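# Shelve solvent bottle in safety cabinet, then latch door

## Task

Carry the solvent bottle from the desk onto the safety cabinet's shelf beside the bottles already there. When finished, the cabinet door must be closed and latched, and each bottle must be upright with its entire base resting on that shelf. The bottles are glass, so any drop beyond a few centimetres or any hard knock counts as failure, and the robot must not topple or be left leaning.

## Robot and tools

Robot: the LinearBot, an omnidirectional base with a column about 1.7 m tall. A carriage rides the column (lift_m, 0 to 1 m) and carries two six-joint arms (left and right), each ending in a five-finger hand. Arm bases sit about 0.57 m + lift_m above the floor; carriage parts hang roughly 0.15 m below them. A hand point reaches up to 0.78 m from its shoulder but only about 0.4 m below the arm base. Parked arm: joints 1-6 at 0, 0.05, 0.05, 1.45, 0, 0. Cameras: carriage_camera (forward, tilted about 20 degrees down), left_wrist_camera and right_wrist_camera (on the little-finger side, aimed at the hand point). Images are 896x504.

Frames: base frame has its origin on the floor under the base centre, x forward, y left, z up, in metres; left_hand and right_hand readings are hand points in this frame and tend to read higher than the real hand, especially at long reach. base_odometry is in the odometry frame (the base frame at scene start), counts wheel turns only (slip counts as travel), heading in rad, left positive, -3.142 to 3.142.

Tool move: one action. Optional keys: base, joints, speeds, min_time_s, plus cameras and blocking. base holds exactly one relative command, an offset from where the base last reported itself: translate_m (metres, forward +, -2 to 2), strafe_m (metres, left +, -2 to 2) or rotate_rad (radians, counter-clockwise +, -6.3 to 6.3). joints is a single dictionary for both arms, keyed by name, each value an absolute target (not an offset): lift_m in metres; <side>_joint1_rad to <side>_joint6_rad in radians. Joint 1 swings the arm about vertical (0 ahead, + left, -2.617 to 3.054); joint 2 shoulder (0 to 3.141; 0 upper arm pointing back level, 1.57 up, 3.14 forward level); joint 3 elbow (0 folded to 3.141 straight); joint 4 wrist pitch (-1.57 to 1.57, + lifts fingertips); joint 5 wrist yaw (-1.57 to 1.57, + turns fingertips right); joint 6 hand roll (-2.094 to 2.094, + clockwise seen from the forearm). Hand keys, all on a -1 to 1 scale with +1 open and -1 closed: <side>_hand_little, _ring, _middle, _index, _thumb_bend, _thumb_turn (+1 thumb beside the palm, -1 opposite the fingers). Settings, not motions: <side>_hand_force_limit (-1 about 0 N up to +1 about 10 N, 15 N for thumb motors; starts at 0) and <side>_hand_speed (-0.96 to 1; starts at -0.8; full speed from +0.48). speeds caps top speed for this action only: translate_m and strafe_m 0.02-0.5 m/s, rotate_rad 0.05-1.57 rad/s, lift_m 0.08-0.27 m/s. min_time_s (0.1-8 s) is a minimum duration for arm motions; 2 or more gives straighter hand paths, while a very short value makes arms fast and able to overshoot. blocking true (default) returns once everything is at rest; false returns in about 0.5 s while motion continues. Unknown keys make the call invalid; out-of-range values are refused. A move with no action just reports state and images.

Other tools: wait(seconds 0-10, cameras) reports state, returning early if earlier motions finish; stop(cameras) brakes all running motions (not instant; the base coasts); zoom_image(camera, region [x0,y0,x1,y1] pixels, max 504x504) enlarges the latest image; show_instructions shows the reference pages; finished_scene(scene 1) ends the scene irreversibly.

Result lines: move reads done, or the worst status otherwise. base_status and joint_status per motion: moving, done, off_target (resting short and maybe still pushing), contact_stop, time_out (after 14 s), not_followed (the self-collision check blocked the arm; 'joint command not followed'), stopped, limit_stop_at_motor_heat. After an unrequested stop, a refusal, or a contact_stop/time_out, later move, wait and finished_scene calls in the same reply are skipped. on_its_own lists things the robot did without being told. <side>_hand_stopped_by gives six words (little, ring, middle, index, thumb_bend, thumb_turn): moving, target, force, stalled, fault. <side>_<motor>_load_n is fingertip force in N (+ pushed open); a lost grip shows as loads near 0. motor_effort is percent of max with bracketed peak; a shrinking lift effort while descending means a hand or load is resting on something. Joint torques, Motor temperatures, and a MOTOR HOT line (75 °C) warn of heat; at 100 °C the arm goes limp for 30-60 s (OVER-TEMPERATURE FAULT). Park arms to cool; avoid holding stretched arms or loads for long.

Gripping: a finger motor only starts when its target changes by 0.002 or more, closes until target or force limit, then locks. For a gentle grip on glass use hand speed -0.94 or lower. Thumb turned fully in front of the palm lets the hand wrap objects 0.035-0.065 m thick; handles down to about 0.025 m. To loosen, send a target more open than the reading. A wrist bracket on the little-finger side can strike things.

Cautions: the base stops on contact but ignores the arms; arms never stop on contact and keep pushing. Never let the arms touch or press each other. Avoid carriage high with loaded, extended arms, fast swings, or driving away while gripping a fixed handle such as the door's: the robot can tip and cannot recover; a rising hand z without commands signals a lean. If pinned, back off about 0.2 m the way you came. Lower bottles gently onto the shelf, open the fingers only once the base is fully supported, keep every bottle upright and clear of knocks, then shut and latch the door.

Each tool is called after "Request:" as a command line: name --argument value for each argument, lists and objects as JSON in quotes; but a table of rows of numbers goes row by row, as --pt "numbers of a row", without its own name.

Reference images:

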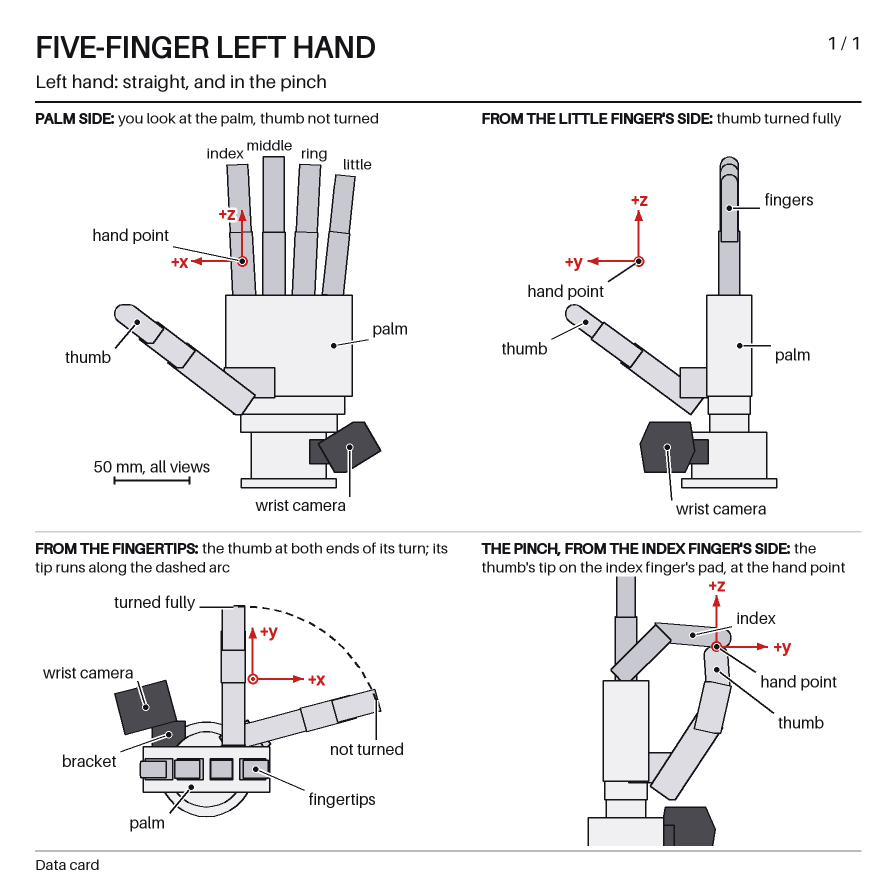

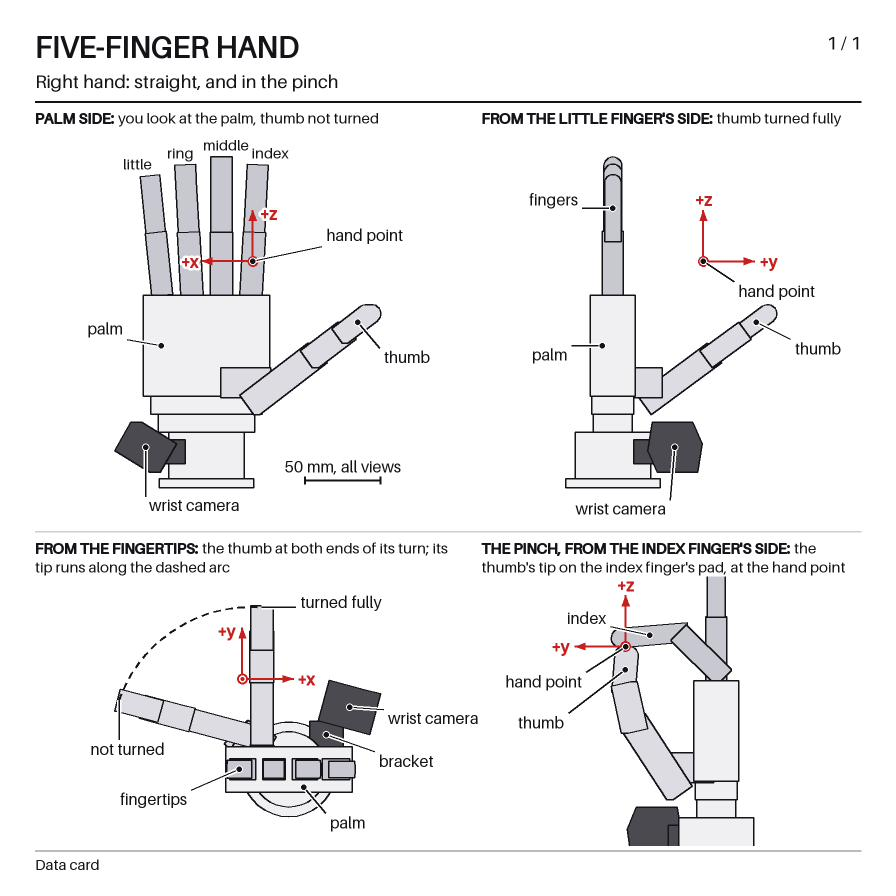

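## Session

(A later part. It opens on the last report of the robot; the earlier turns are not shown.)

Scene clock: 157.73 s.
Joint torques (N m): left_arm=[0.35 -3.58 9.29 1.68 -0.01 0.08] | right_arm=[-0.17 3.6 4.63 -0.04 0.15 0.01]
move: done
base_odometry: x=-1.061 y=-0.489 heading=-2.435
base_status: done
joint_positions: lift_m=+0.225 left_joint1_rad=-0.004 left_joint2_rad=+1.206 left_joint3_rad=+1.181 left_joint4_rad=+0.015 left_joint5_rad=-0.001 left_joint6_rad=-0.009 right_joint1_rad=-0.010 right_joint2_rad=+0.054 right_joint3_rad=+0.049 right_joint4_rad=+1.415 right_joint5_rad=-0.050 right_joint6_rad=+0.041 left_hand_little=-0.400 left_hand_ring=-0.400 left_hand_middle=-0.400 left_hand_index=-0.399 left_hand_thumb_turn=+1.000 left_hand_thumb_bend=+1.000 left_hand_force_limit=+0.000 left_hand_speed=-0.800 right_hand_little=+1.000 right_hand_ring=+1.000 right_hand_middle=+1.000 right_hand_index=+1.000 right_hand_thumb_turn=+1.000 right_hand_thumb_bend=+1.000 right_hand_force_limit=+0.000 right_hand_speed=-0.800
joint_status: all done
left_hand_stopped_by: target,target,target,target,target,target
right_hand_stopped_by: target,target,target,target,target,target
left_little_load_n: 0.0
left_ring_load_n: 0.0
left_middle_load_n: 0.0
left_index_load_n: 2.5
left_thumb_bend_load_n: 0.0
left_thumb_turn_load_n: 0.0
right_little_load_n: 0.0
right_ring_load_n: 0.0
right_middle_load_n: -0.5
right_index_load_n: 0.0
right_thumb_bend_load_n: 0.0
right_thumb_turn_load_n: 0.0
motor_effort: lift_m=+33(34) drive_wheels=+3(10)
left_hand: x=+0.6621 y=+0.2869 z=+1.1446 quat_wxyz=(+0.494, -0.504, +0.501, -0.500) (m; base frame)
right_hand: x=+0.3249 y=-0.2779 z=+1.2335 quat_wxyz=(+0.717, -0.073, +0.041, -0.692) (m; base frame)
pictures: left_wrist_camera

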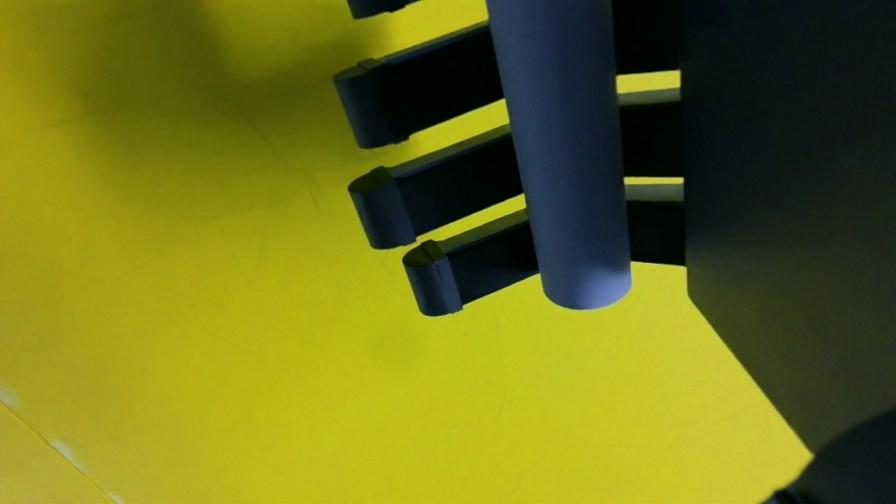

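Request:
move --joints '{"lift_m": 0.17}' --speeds '{"lift_m": 0.08}' --cameras '["left_wrist_camera", "carriage_camera"]'

Scene clock: 161.47 s.
Joint torques (N m): left_arm=[0.38 -3.66 6.37 0.4 0.02 0.03] | right_arm=[-0.2 3.69 4.66 -0.04 0.15 0.01]
move: done
base_odometry: x=-1.061 y=-0.489 heading=-2.435
base_status: not commanded
joint_positions: lift_m=+0.170 left_joint1_rad=-0.004 left_joint2_rad=+1.207 left_joint3_rad=+1.209 left_joint4_rad=+0.143 left_joint5_rad=-0.001 left_joint6_rad=-0.005 right_joint1_rad=-0.010 right_joint2_rad=+0.054 right_joint3_rad=+0.049 right_joint4_rad=+1.415 right_joint5_rad=-0.050 right_joint6_rad=+0.041 left_hand_little=-0.400 left_hand_ring=-0.400 left_hand_middle=-0.400 left_hand_index=-0.399 left_hand_thumb_turn=+1.000 left_hand_thumb_bend=+1.000 left_hand_force_limit=+0.000 left_hand_speed=-0.800 right_hand_little=+1.000 right_hand_ring=+1.000 right_hand_middle=+1.000 right_hand_index=+1.000 right_hand_thumb_turn=+1.000 right_hand_thumb_bend=+1.000 right_hand_force_limit=+0.000 right_hand_speed=-0.800
joint_status: all done
left_hand_stopped_by: target,target,target,target,target,target
right_hand_stopped_by: target,target,target,target,target,target
left_little_load_n: 1.5
left_ring_load_n: 0.5
left_middle_load_n: 0.0
left_index_load_n: 1.5
left_thumb_bend_load_n: 0.0
left_thumb_turn_load_n: -0.5
right_little_load_n: 0.0
right_ring_load_n: 0.0
right_middle_load_n: 0.0
right_index_load_n: 0.0
right_thumb_bend_load_n: 0.0
right_thumb_turn_load_n: -0.5
motor_effort: lift_m=+32(34) drive_wheels=-7(7)
left_hand: x=+0.6671 y=+0.2872 z=+1.1388 quat_wxyz=(+0.533, -0.463, +0.462, -0.537) (m; base frame)
right_hand: x=+0.3249 y=-0.2779 z=+1.1786 quat_wxyz=(+0.717, -0.073, +0.041, -0.692) (m; base frame)
pictures: carriage_camera, left_wrist_camera

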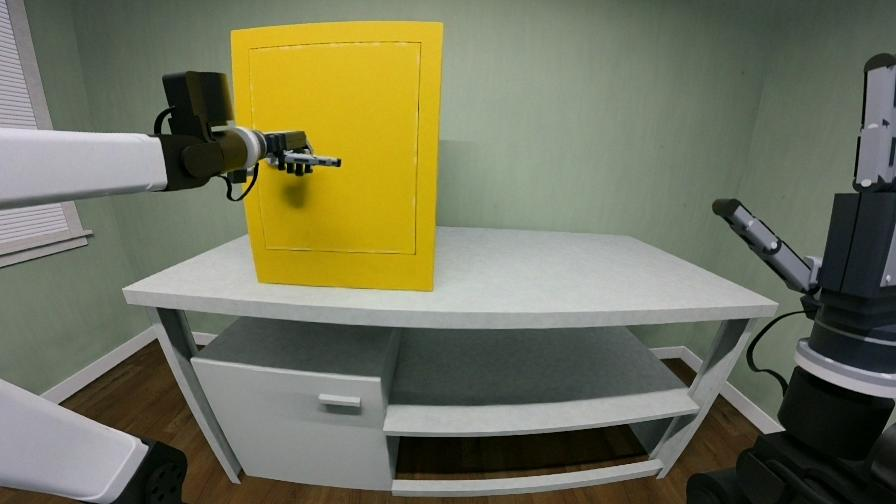

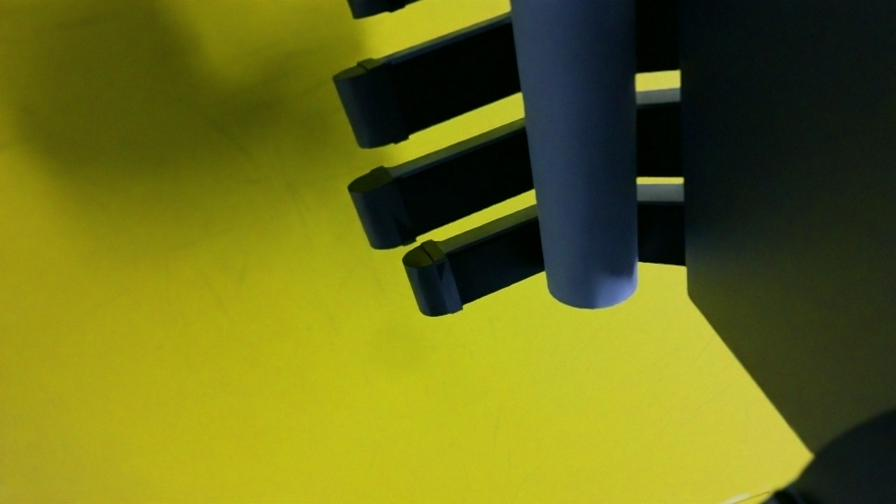

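Request:
move --joints '{"lift_m": 0.12}' --speeds '{"lift_m": 0.08}' --cameras '["left_wrist_camera", "carriage_camera"]'

Scene clock: 166.83 s.
Joint torques (N m): left_arm=[0.28 -4.78 2.56 -0.83 -0.24 -0.38] | right_arm=[-0.21 3.77 4.59 -0.04 0.17 0.01]
move: done
base_odometry: x=-1.061 y=-0.489 heading=-2.435
base_status: not commanded
joint_positions: lift_m=+0.120 left_joint1_rad=-0.003 left_joint2_rad=+1.224 left_joint3_rad=+1.250 left_joint4_rad=+0.267 left_joint5_rad=+0.018 left_joint6_rad=+0.041 right_joint1_rad=-0.010 right_joint2_rad=+0.054 right_joint3_rad=+0.049 right_joint4_rad=+1.415 right_joint5_rad=-0.050 right_joint6_rad=+0.041 left_hand_little=-0.399 left_hand_ring=-0.400 left_hand_middle=-0.400 left_hand_index=-0.399 left_hand_thumb_turn=+1.000 left_hand_thumb_bend=+1.000 left_hand_force_limit=+0.000 left_hand_speed=-0.800 right_hand_little=+1.000 right_hand_ring=+1.000 right_hand_middle=+1.000 right_hand_index=+1.000 right_hand_thumb_turn=+1.000 right_hand_thumb_bend=+1.000 right_hand_force_limit=+0.000 right_hand_speed=-0.800
joint_status: all done
left_hand_stopped_by: target,target,target,target,target,target
right_hand_stopped_by: target,target,target,target,target,target
left_little_load_n: 7.5
left_ring_load_n: 1.0
left_middle_load_n: 0.0
left_index_load_n: 2.5
left_thumb_bend_load_n: 0.0
left_thumb_turn_load_n: -0.5
right_little_load_n: 0.0
right_ring_load_n: 0.0
right_middle_load_n: 0.0
right_index_load_n: 0.0
right_thumb_bend_load_n: 0.0
right_thumb_turn_load_n: 0.0
motor_effort: lift_m=+29(31) drive_wheels=-11(12)
left_hand: x=+0.6698 y=+0.2865 z=+1.1350 quat_wxyz=(+0.574, -0.407, +0.436, -0.561) (m; base frame)
right_hand: x=+0.3249 y=-0.2779 z=+1.1288 quat_wxyz=(+0.717, -0.073, +0.041, -0.692) (m; base frame)
pictures: carriage_camera, left_wrist_camera

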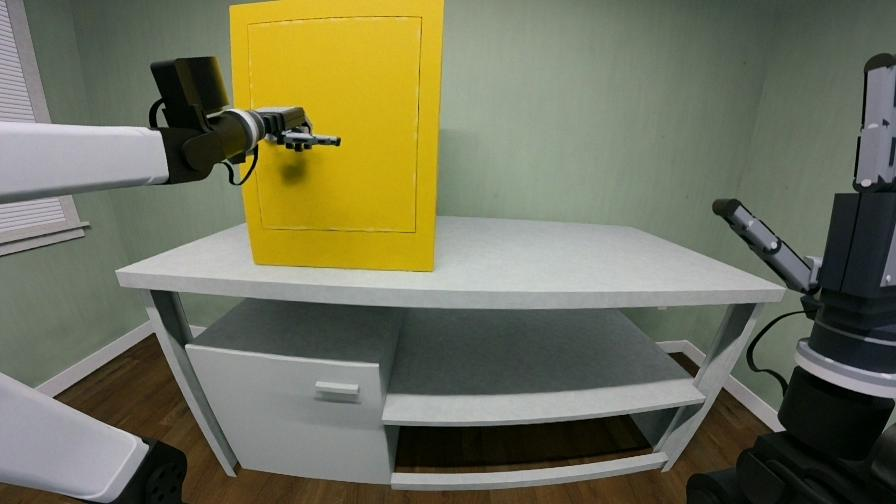

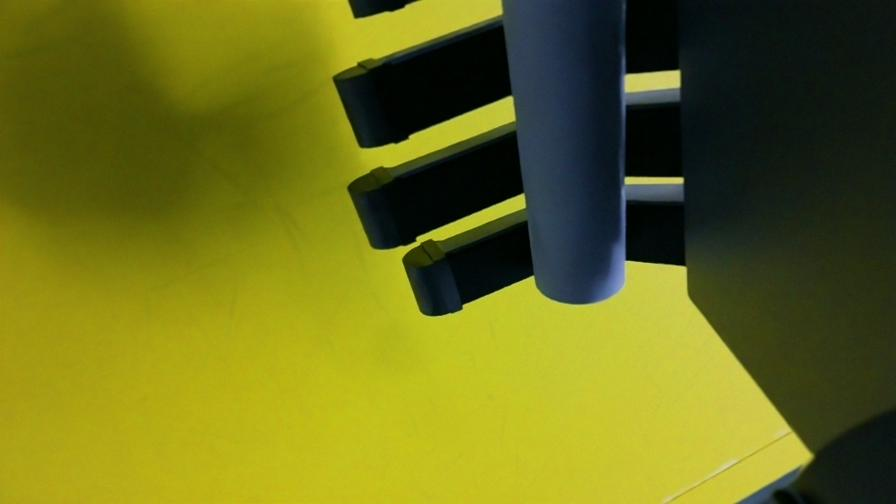

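Request:
move --base '{"strafe_m": 0.018}' --joints '{"lift_m": 0.2}' --speeds '{"strafe_m": 0.03}'

Request:
move --joints '{"lift_m": 0.14, "left_joint6_rad": 0.4, "left_joint1_rad": 0, "left_joint2_rad": 1.2, "left_joint3_rad": 1.2, "left_joint4_rad": 0, "left_joint5_rad": 0}' --speeds '{"lift_m": 0.08}' --min_time_s 1.5 --cameras '["left_wrist_camera", "carriage_camera"]'

Scene clock: 188.13 s.
Joint torques (N m): left_arm=[0.35 -3.62 5.81 1.53 -0.09 -0.09] | right_arm=[-0.21 3.63 4.6 -0.06 0.16 0.03]
move: done
base_odometry: x=-1.049 y=-0.502 heading=-2.435
base_status: done
joint_positions: lift_m=+0.200 left_joint1_rad=-0.003 left_joint2_rad=+1.207 left_joint3_rad=+1.217 left_joint4_rad=+0.031 left_joint5_rad=+0.007 left_joint6_rad=+0.006 right_joint1_rad=-0.010 right_joint2_rad=+0.054 right_joint3_rad=+0.049 right_joint4_rad=+1.415 right_joint5_rad=-0.050 right_joint6_rad=+0.041 left_hand_little=-0.400 left_hand_ring=-0.400 left_hand_middle=-0.400 left_hand_index=-0.400 left_hand_thumb_turn=+1.000 left_hand_thumb_bend=+1.000 left_hand_force_limit=+0.000 left_hand_speed=-0.800 right_hand_little=+1.000 right_hand_ring=+1.000 right_hand_middle=+1.000 right_hand_index=+1.000 right_hand_thumb_turn=+1.000 right_hand_thumb_bend=+1.000 right_hand_force_limit=+0.000 right_hand_speed=-0.800
joint_status: all done
left_hand_stopped_by: target,target,target,target,target,target
right_hand_stopped_by: target,target,target,target,target,target
left_little_load_n: 0.0
left_ring_load_n: 0.0
left_middle_load_n: 0.0
left_index_load_n: 0.5
left_thumb_bend_load_n: 0.0
left_thumb_turn_load_n: -0.5
right_little_load_n: 0.0
right_ring_load_n: 0.0
right_middle_load_n: 0.0
right_index_load_n: 0.0
right_thumb_bend_load_n: 0.0
right_thumb_turn_load_n: 0.0
motor_effort: lift_m=+35(43) drive_wheels=-4(9)
left_hand: x=+0.6630 y=+0.2865 z=+1.1414 quat_wxyz=(+0.509, -0.485, +0.494, -0.511) (m; base frame)
right_hand: x=+0.3249 y=-0.2779 z=+1.2083 quat_wxyz=(+0.717, -0.073, +0.041, -0.692) (m; base frame)
pictures: none

Scene clock: 189.93 s.
Joint torques (N m): left_arm=[0.31 -3.67 4.93 0.23 -0.28 0.44] | right_arm=[-0.17 3.64 4.64 -0.02 0.15 0.02]
move: off_target
base_odometry: x=-1.049 y=-0.502 heading=-2.435
base_status: not commanded
joint_positions: lift_m=+0.140 left_joint1_rad=-0.003 left_joint2_rad=+1.209 left_joint3_rad=+1.226 left_joint4_rad=+0.162 left_joint5_rad=+0.028 left_joint6_rad=+0.355 right_joint1_rad=-0.010 right_joint2_rad=+0.054 right_joint3_rad=+0.049 right_joint4_rad=+1.415 right_joint5_rad=-0.050 right_joint6_rad=+0.041 left_hand_little=-0.400 left_hand_ring=-0.400 left_hand_middle=-0.400 left_hand_index=-0.399 left_hand_thumb_turn=+1.000 left_hand_thumb_bend=+1.000 left_hand_force_limit=+0.000 left_hand_speed=-0.800 right_hand_little=+1.000 right_hand_ring=+1.000 right_hand_middle=+1.000 right_hand_index=+1.000 right_hand_thumb_turn=+1.000 right_hand_thumb_bend=+1.000 right_hand_force_limit=+0.000 right_hand_speed=-0.800
joint_status: left_joint4_rad off_target (ended at +0.162, target +0.000); left_joint6_rad off_target (ended at +0.355, target +0.400); the others done
left_hand_stopped_by: target,target,target,target,target,target
right_hand_stopped_by: target,target,target,target,target,target
left_little_load_n: -0.5
left_ring_load_n: 0.0
left_middle_load_n: 0.0
left_index_load_n: 2.0
left_thumb_bend_load_n: 0.0
left_thumb_turn_load_n: 0.0
right_little_load_n: 0.0
right_ring_load_n: 0.0
right_middle_load_n: 0.0
right_index_load_n: 0.0
right_thumb_bend_load_n: 0.0
right_thumb_turn_load_n: 0.0
motor_effort: lift_m=+31(33) drive_wheels=-6(7)
left_hand: x=+0.6682 y=+0.3048 z=+1.1146 quat_wxyz=(+0.624, -0.356, +0.533, -0.447) (m; base frame)
right_hand: x=+0.3249 y=-0.2779 z=+1.1486 quat_wxyz=(+0.717, -0.073, +0.041, -0.692) (m; base frame)
pictures: carriage_camera, left_wrist_camera

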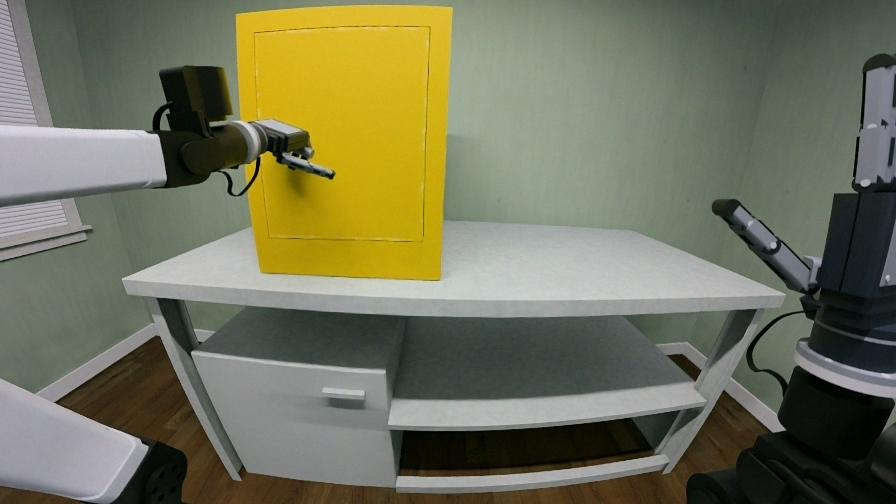

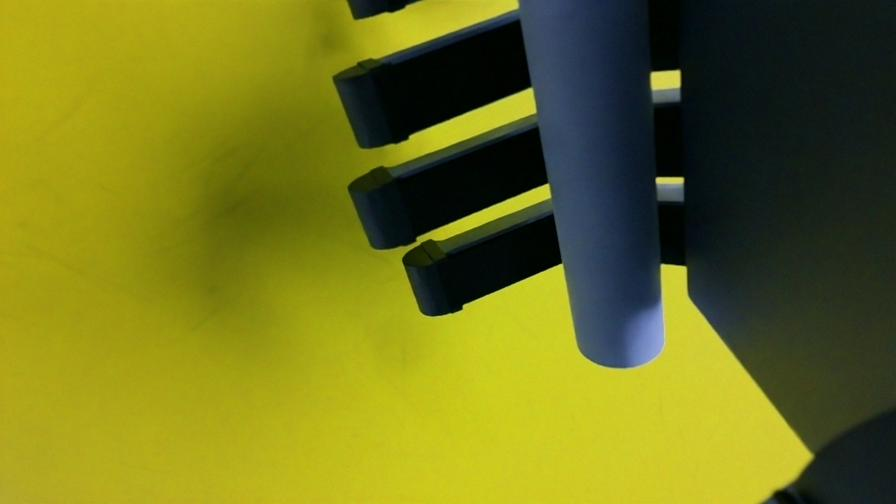

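Request:
move --joints '{"lift_m": 0.10, "left_joint6_rad": 0.8}' --speeds '{"lift_m": 0.08}' --min_time_s 1.5 --cameras '["left_wrist_camera", "carriage_camera"]'

Scene clock: 196.73 s.
Joint torques (N m): left_arm=[0.64 -3.37 2.65 -0.15 -0.57 0.4] | right_arm=[-0.25 3.64 4.63 -0.03 0.16 0.01]
move: off_target
base_odometry: x=-1.049 y=-0.502 heading=-2.435
base_status: not commanded
joint_positions: lift_m=+0.100 left_joint1_rad=-0.008 left_joint2_rad=+1.206 left_joint3_rad=+1.248 left_joint4_rad=+0.197 left_joint5_rad=+0.057 left_joint6_rad=+0.760 right_joint1_rad=-0.010 right_joint2_rad=+0.054 right_joint3_rad=+0.049 right_joint4_rad=+1.415 right_joint5_rad=-0.050 right_joint6_rad=+0.041 left_hand_little=-0.400 left_hand_ring=-0.400 left_hand_middle=-0.400 left_hand_index=-0.399 left_hand_thumb_turn=+1.000 left_hand_thumb_bend=+1.000 left_hand_force_limit=+0.000 left_hand_speed=-0.800 right_hand_little=+1.000 right_hand_ring=+1.000 right_hand_middle=+1.000 right_hand_index=+1.000 right_hand_thumb_turn=+1.000 right_hand_thumb_bend=+1.000 right_hand_force_limit=+0.000 right_hand_speed=-0.800
joint_status: left_joint6_rad off_target (ended at +0.760, target +0.800); the others done
left_hand_stopped_by: target,target,target,target,target,target
right_hand_stopped_by: target,target,target,target,target,target
left_little_load_n: 1.0
left_ring_load_n: 0.0
left_middle_load_n: 0.0
left_index_load_n: 2.0
left_thumb_bend_load_n: 0.0
left_thumb_turn_load_n: -0.5
right_little_load_n: 0.0
right_ring_load_n: 0.0
right_middle_load_n: 0.0
right_index_load_n: 0.0
right_thumb_bend_load_n: 0.0
right_thumb_turn_load_n: 0.0
motor_effort: lift_m=+29(31) drive_wheels=-7(8)
left_hand: x=+0.6670 y=+0.3244 z=+1.0999 quat_wxyz=(+0.714, -0.220, +0.577, -0.329) (m; base frame)
right_hand: x=+0.3249 y=-0.2779 z=+1.1087 quat_wxyz=(+0.717, -0.073, +0.041, -0.692) (m; base frame)
pictures: carriage_camera, left_wrist_camera

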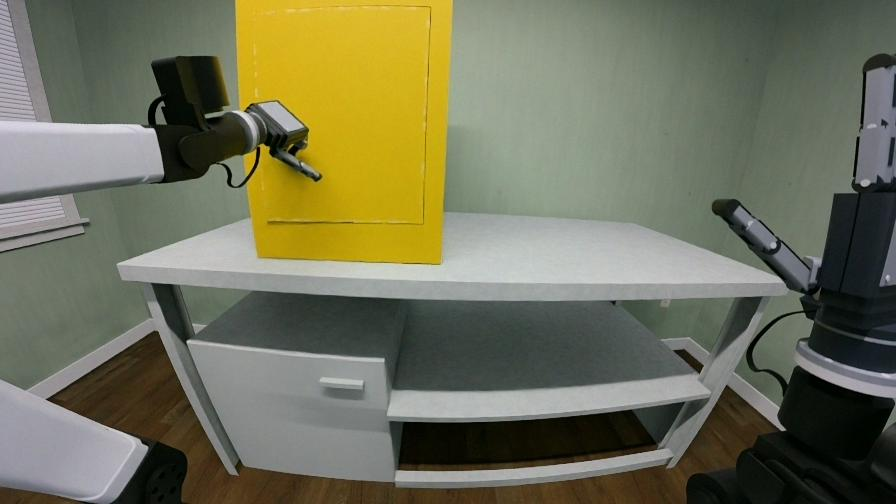

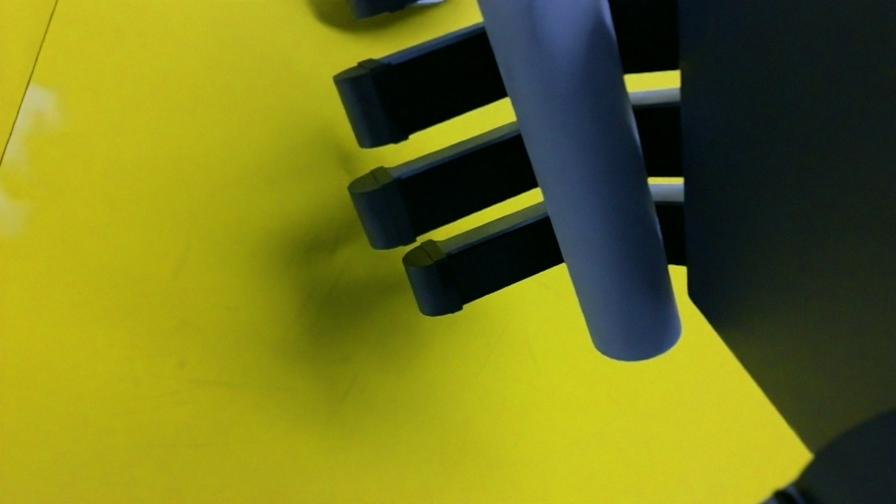

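Request:
move --base '{"translate_m": -0.06}' --speeds '{"translate_m": 0.04}' --cameras '["left_wrist_camera", "carriage_camera"]'

Scene clock: 200.97 s.
Joint torques (N m): left_arm=[1.77 -3.44 3.25 -0.09 -0.81 0.17] | right_arm=[-0.18 3.66 4.74 -0.04 0.18 0.02]
move: done
base_odometry: x=-1.004 y=-0.464 heading=-2.435
base_status: done
joint_positions: lift_m=+0.100 left_joint1_rad=-0.021 left_joint2_rad=+1.206 left_joint3_rad=+1.243 left_joint4_rad=+0.189 left_joint5_rad=+0.082 left_joint6_rad=+0.785 right_joint1_rad=-0.010 right_joint2_rad=+0.054 right_joint3_rad=+0.049 right_joint4_rad=+1.415 right_joint5_rad=-0.050 right_joint6_rad=+0.041 left_hand_little=-0.400 left_hand_ring=-0.400 left_hand_middle=-0.400 left_hand_index=-0.399 left_hand_thumb_turn=+1.000 left_hand_thumb_bend=+1.000 left_hand_force_limit=+0.000 left_hand_speed=-0.800 right_hand_little=+1.000 right_hand_ring=+1.000 right_hand_middle=+1.000 right_hand_index=+1.000 right_hand_thumb_turn=+1.000 right_hand_thumb_bend=+1.000 right_hand_force_limit=+0.000 right_hand_speed=-0.800
joint_status: not commanded
left_hand_stopped_by: target,target,target,target,target,target
right_hand_stopped_by: target,target,target,target,target,target
left_little_load_n: -1.5
left_ring_load_n: 0.0
left_middle_load_n: 0.0
left_index_load_n: 3.5
left_thumb_bend_load_n: -0.5
left_thumb_turn_load_n: 0.0
right_little_load_n: 0.0
right_ring_load_n: 0.0
right_middle_load_n: 0.0
right_index_load_n: 0.0
right_thumb_bend_load_n: 0.0
right_thumb_turn_load_n: 0.0
on_its_own: left_joint6_rad moved +0.024 to your old target +0.800
motor_effort: lift_m=+30(30) drive_wheels=+3(14)
left_hand: x=+0.6675 y=+0.3152 z=+1.0953 quat_wxyz=(+0.709, -0.202, +0.589, -0.330) (m; base frame)
right_hand: x=+0.3250 y=-0.2779 z=+1.1087 quat_wxyz=(+0.717, -0.073, +0.041, -0.692) (m; base frame)
pictures: carriage_camera, left_wrist_camera

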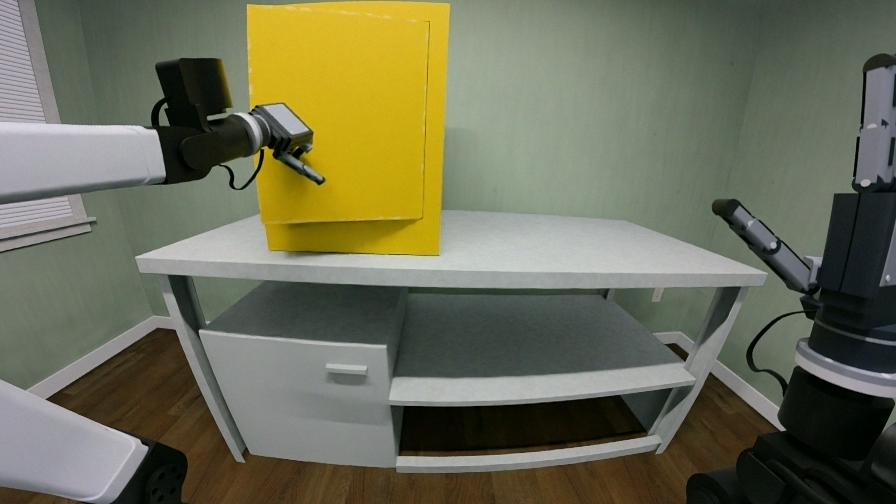

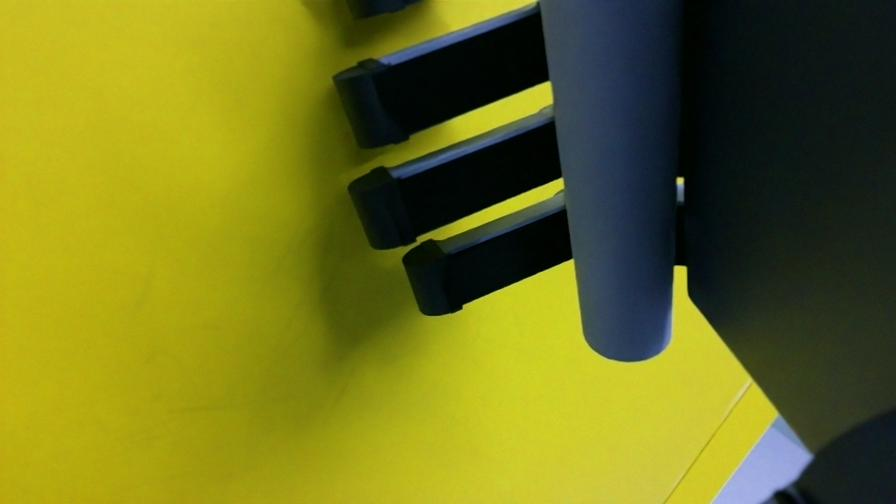

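Request:
move --base '{"translate_m": -0.07}' --speeds '{"translate_m": 0.05}'

Request:
move --base '{"strafe_m": -0.03}' --speeds '{"strafe_m": 0.05}' --cameras '["left_wrist_camera", "carriage_camera"]'

Scene clock: 207.17 s.
Joint torques (N m): left_arm=[4.78 -8.28 3.32 -0.91 -1.25 -0.85] | right_arm=[-0.18 3.69 4.62 -0.04 0.18 0.02]
move: done
base_odometry: x=-0.950 y=-0.419 heading=-2.436
base_status: done
joint_positions: lift_m=+0.100 left_joint1_rad=-0.058 left_joint2_rad=+1.264 left_joint3_rad=+1.243 left_joint4_rad=+0.274 left_joint5_rad=+0.123 left_joint6_rad=+0.887 right_joint1_rad=-0.010 right_joint2_rad=+0.054 right_joint3_rad=+0.049 right_joint4_rad=+1.415 right_joint5_rad=-0.050 right_joint6_rad=+0.041 left_hand_little=-0.410 left_hand_ring=-0.400 left_hand_middle=-0.400 left_hand_index=-0.398 left_hand_thumb_turn=+1.000 left_hand_thumb_bend=+1.000 left_hand_force_limit=+0.000 left_hand_speed=-0.800 right_hand_little=+1.000 right_hand_ring=+1.000 right_hand_middle=+1.000 right_hand_index=+1.000 right_hand_thumb_turn=+1.000 right_hand_thumb_bend=+1.000 right_hand_force_limit=+0.000 right_hand_speed=-0.800
joint_status: not commanded
left_hand_stopped_by: target,target,target,target,target,target
right_hand_stopped_by: target,target,target,target,target,target
left_little_load_n: -26.0
left_ring_load_n: 0.0
left_middle_load_n: 0.0
left_index_load_n: 22.5
left_thumb_bend_load_n: 0.0
left_thumb_turn_load_n: 0.0
right_little_load_n: 0.0
right_ring_load_n: 0.0
right_middle_load_n: 0.0
right_index_load_n: 0.0
right_thumb_bend_load_n: 0.0
right_thumb_turn_load_n: 0.0
motor_effort: lift_m=+29(30) drive_wheels=+10(15)
left_hand: x=+0.6850 y=+0.2963 z=+1.0964 quat_wxyz=(+0.722, -0.142, +0.596, -0.321) (m; base frame)
right_hand: x=+0.3248 y=-0.2779 z=+1.1088 quat_wxyz=(+0.717, -0.073, +0.041, -0.692) (m; base frame)
pictures: none

Scene clock: 208.27 s.
Joint torques (N m): left_arm=[2.22 -5.94 3.29 -0.5 -0.46 -0.54] | right_arm=[-0.18 3.63 4.57 -0.02 0.18 0.02]
move: done
base_odometry: x=-0.970 y=-0.396 heading=-2.436
base_status: done
joint_positions: lift_m=+0.100 left_joint1_rad=-0.027 left_joint2_rad=+1.236 left_joint3_rad=+1.243 left_joint4_rad=+0.233 left_joint5_rad=+0.048 left_joint6_rad=+0.857 right_joint1_rad=-0.010 right_joint2_rad=+0.054 right_joint3_rad=+0.049 right_joint4_rad=+1.415 right_joint5_rad=-0.050 right_joint6_rad=+0.041 left_hand_little=-0.408 left_hand_ring=-0.400 left_hand_middle=-0.400 left_hand_index=-0.398 left_hand_thumb_turn=+1.000 left_hand_thumb_bend=+1.000 left_hand_force_limit=+0.000 left_hand_speed=-0.800 right_hand_little=+1.000 right_hand_ring=+1.000 right_hand_middle=+1.000 right_hand_index=+1.000 right_hand_thumb_turn=+1.000 right_hand_thumb_bend=+1.000 right_hand_force_limit=+0.000 right_hand_speed=-0.800
joint_status: not commanded
left_hand_stopped_by: target,target,target,target,target,target
right_hand_stopped_by: target,target,target,target,target,target
left_little_load_n: -8.5
left_ring_load_n: 0.0
left_middle_load_n: 0.0
left_index_load_n: 11.5
left_thumb_bend_load_n: 0.0
left_thumb_turn_load_n: 0.0
right_little_load_n: 0.0
right_ring_load_n: 0.0
right_middle_load_n: 0.0
right_index_load_n: 0.0
right_thumb_bend_load_n: 0.0
right_thumb_turn_load_n: 0.0
on_its_own: left_joint4_rad moved -0.042 toward your old target +0.000
motor_effort: lift_m=+30(30) drive_wheels=+3(17)
left_hand: x=+0.6769 y=+0.3237 z=+1.0958 quat_wxyz=(+0.727, -0.190, +0.588, -0.298) (m; base frame)
right_hand: x=+0.3248 y=-0.2779 z=+1.1088 quat_wxyz=(+0.717, -0.073, +0.041, -0.692) (m; base frame)
pictures: carriage_camera, left_wrist_camera

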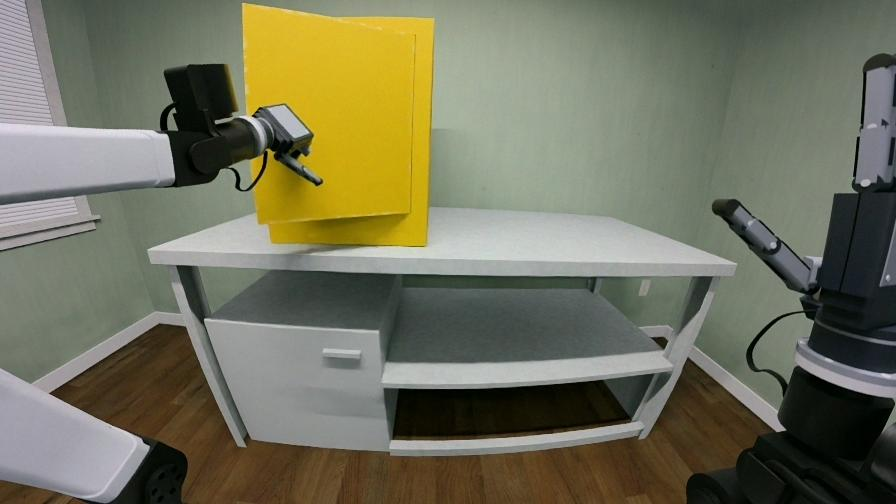

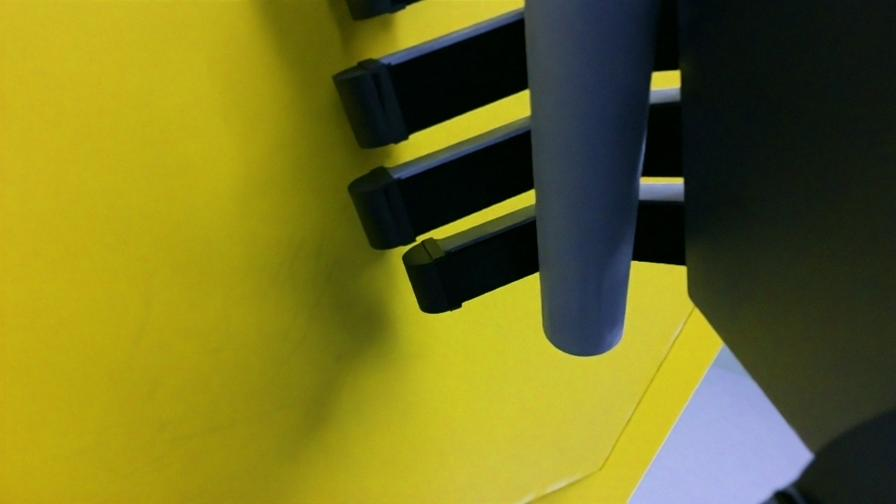

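Request:
move --joints '{"lift_m": 0.15, "left_joint6_rad": 0.35}' --speeds '{"lift_m": 0.08}' --min_time_s 1.5 --cameras '["left_wrist_camera"]'

Request:
move --joints '{"lift_m": 0.205, "left_joint6_rad": 0.0}' --speeds '{"lift_m": 0.08}' --min_time_s 1.5 --cameras '["left_wrist_camera", "carriage_camera"]'

Scene clock: 218.83 s.
Joint torques (N m): left_arm=[2.21 -7.58 5.45 -0.44 -0.11 -1.13] | right_arm=[-0.21 3.66 4.56 -0.06 0.16 0.02]
move: off_target
base_odometry: x=-0.970 y=-0.396 heading=-2.436
base_status: not commanded
joint_positions: lift_m=+0.150 left_joint1_rad=-0.027 left_joint2_rad=+1.255 left_joint3_rad=+1.221 left_joint4_rad=+0.231 left_joint5_rad=+0.008 left_joint6_rad=+0.462 right_joint1_rad=-0.010 right_joint2_rad=+0.054 right_joint3_rad=+0.049 right_joint4_rad=+1.415 right_joint5_rad=-0.050 right_joint6_rad=+0.041 left_hand_little=-0.456 left_hand_ring=-0.400 left_hand_middle=-0.400 left_hand_index=-0.239 left_hand_thumb_turn=+1.000 left_hand_thumb_bend=+1.000 left_hand_force_limit=+0.000 left_hand_speed=-0.800 right_hand_little=+1.000 right_hand_ring=+1.000 right_hand_middle=+1.000 right_hand_index=+1.000 right_hand_thumb_turn=+1.000 right_hand_thumb_bend=+1.000 right_hand_force_limit=+0.000 right_hand_speed=-0.800
joint_status: left_joint6_rad off_target (ended at +0.462, target +0.350); the others done
left_hand_stopped_by: target,target,target,target,target,target
right_hand_stopped_by: target,target,target,target,target,target
left_little_load_n: -15.5
left_ring_load_n: 0.0
left_middle_load_n: 0.0
left_index_load_n: 25.5
left_thumb_bend_load_n: 0.0
left_thumb_turn_load_n: 0.0
right_little_load_n: 0.0
right_ring_load_n: 0.0
right_middle_load_n: 0.0
right_index_load_n: 0.0
right_thumb_bend_load_n: 0.0
right_thumb_turn_load_n: 0.0
motor_effort: lift_m=+35(42) drive_wheels=+4(5)
left_hand: x=+0.6832 y=+0.3053 z=+1.1203 quat_wxyz=(+0.651, -0.324, +0.545, -0.418) (m; base frame)
right_hand: x=+0.3249 y=-0.2779 z=+1.1583 quat_wxyz=(+0.717, -0.073, +0.041, -0.692) (m; base frame)
pictures: left_wrist_camera

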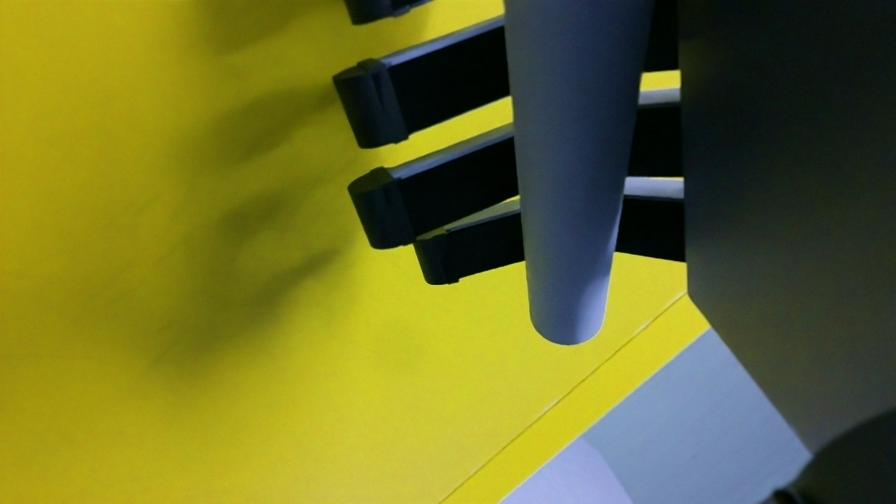

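Scene clock: 220.63 s.
Joint torques (N m): left_arm=[2.22 -8.96 6.28 0.24 0.67 -1.16] | right_arm=[-0.12 3.66 4.59 -0.03 0.16 0.02]
move: off_target
base_odometry: x=-0.970 y=-0.396 heading=-2.436
base_status: not commanded
joint_positions: lift_m=+0.205 left_joint1_rad=-0.027 left_joint2_rad=+1.271 left_joint3_rad=+1.213 left_joint4_rad=+0.163 left_joint5_rad=-0.071 left_joint6_rad=+0.115 right_joint1_rad=-0.010 right_joint2_rad=+0.054 right_joint3_rad=+0.049 right_joint4_rad=+1.415 right_joint5_rad=-0.050 right_joint6_rad=+0.041 left_hand_little=-0.453 left_hand_ring=-0.400 left_hand_middle=-0.399 left_hand_index=-0.140 left_hand_thumb_turn=+1.000 left_hand_thumb_bend=+1.000 left_hand_force_limit=+0.000 left_hand_speed=-0.800 right_hand_little=+1.000 right_hand_ring=+1.000 right_hand_middle=+1.000 right_hand_index=+1.000 right_hand_thumb_turn=+1.000 right_hand_thumb_bend=+1.000 right_hand_force_limit=+0.000 right_hand_speed=-0.800
joint_status: left_joint6_rad off_target (ended at +0.115, target +0.000); the others done
left_hand_stopped_by: target,target,target,target,target,target
right_hand_stopped_by: target,target,target,target,target,target
left_little_load_n: -6.5
left_ring_load_n: 0.0
left_middle_load_n: 10.0
left_index_load_n: 21.0
left_thumb_bend_load_n: 0.0
left_thumb_turn_load_n: 0.0
right_little_load_n: 0.0
right_ring_load_n: 0.0
right_middle_load_n: 0.0
right_index_load_n: 0.0
right_thumb_bend_load_n: 0.0
right_thumb_turn_load_n: 0.0
on_its_own: left_joint4_rad moved -0.068 toward your old target +0.000
motor_effort: lift_m=+35(43) drive_wheels=+4(5)
left_hand: x=+0.6865 y=+0.2975 z=+1.1498 quat_wxyz=(+0.564, -0.458, +0.488, -0.484) (m; base frame)
right_hand: x=+0.3249 y=-0.2779 z=+1.2133 quat_wxyz=(+0.717, -0.073, +0.041, -0.692) (m; base frame)
pictures: carriage_camera, left_wrist_camera

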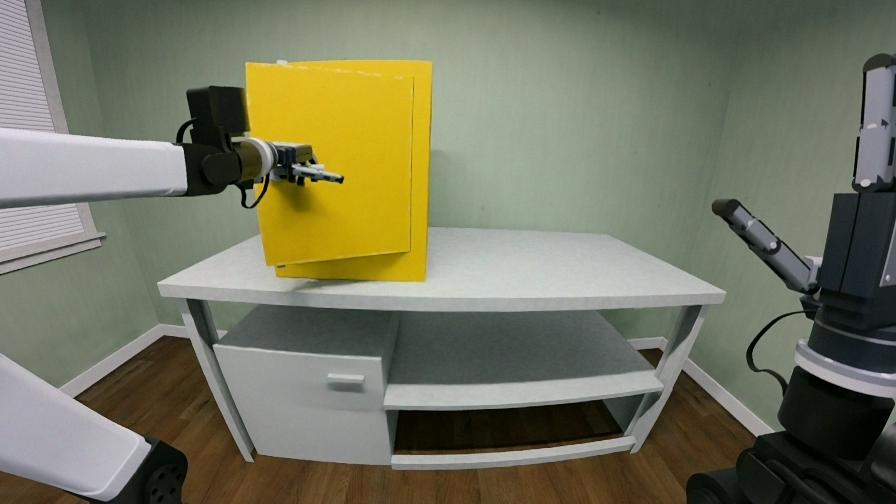

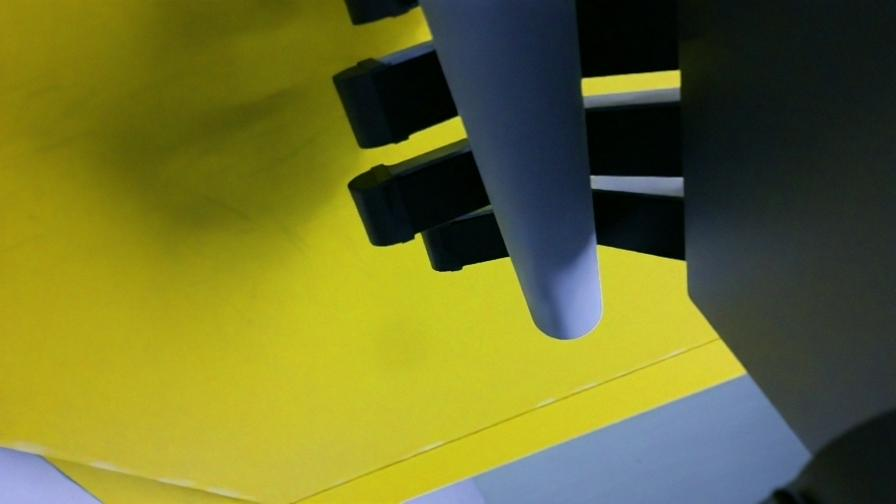

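Request:
move --base '{"translate_m": 0.02}' --speeds '{"translate_m": 0.03}' --cameras '["left_wrist_camera", "carriage_camera"]'

Scene clock: 228.63 s.
Joint torques (N m): left_arm=[0.28 -6.6 6.24 0.72 0.53 -0.53] | right_arm=[-0.25 3.62 4.57 -0.03 0.18 0]
Motor temperatures (°C): left_arm=[29 36 30 31 27 26] | right_arm=[28 31 32 30 28 27]
move: done
base_odometry: x=-0.985 y=-0.408 heading=-2.436
base_status: done
joint_positions: lift_m=+0.205 left_joint1_rad=-0.002 left_joint2_rad=+1.243 left_joint3_rad=+1.213 left_joint4_rad=+0.114 left_joint5_rad=-0.057 left_joint6_rad=+0.052 right_joint1_rad=-0.010 right_joint2_rad=+0.054 right_joint3_rad=+0.049 right_joint4_rad=+1.415 right_joint5_rad=-0.050 right_joint6_rad=+0.041 left_hand_little=-0.452 left_hand_ring=-0.400 left_hand_middle=-0.399 left_hand_index=-0.143 left_hand_thumb_turn=+1.000 left_hand_thumb_bend=+1.000 left_hand_force_limit=+0.000 left_hand_speed=-0.800 right_hand_little=+1.000 right_hand_ring=+1.000 right_hand_middle=+1.000 right_hand_index=+1.000 right_hand_thumb_turn=+1.000 right_hand_thumb_bend=+1.000 right_hand_force_limit=+0.000 right_hand_speed=-0.800
joint_status: not commanded
left_hand_stopped_by: target,target,target,target,target,target
right_hand_stopped_by: target,target,target,target,target,target
left_little_load_n: -1.0
left_ring_load_n: 0.0
left_middle_load_n: 6.5
left_index_load_n: 3.5
left_thumb_bend_load_n: 0.0
left_thumb_turn_load_n: -0.5
right_little_load_n: 0.0
right_ring_load_n: 0.0
right_middle_load_n: 0.0
right_index_load_n: 0.0
right_thumb_bend_load_n: 0.0
right_thumb_turn_load_n: 0.0
on_its_own: left_joint4_rad moved -0.050 toward your old target +0.000; left_joint6_rad moved -0.063 toward your old target +0.000
motor_effort: lift_m=+35(36) drive_wheels=-6(15)
left_hand: x=+0.6775 y=+0.3023 z=+1.1504 quat_wxyz=(+0.546, -0.481, +0.477, -0.493) (m; base frame)
right_hand: x=+0.3249 y=-0.2779 z=+1.2133 quat_wxyz=(+0.717, -0.073, +0.041, -0.692) (m; base frame)
pictures: carriage_camera, left_wrist_camera

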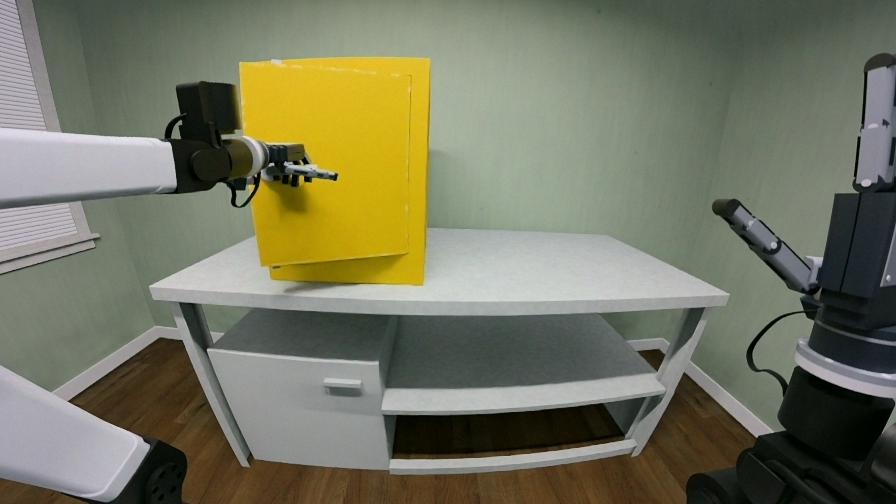

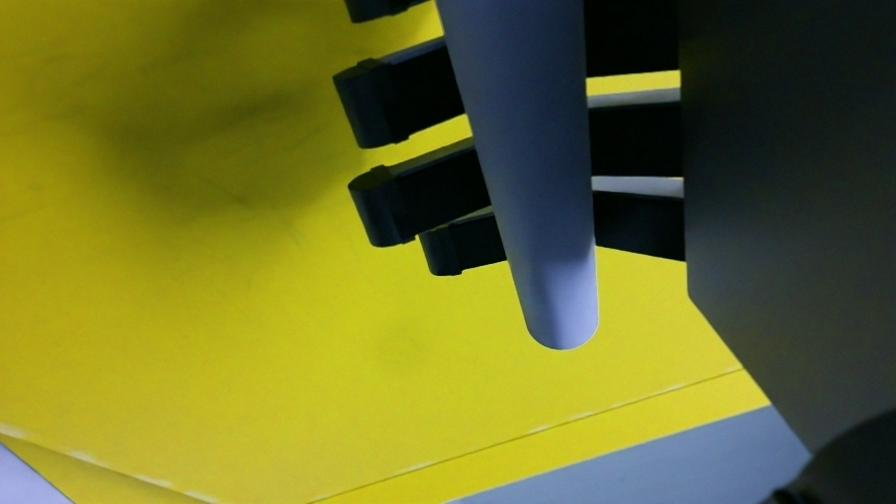

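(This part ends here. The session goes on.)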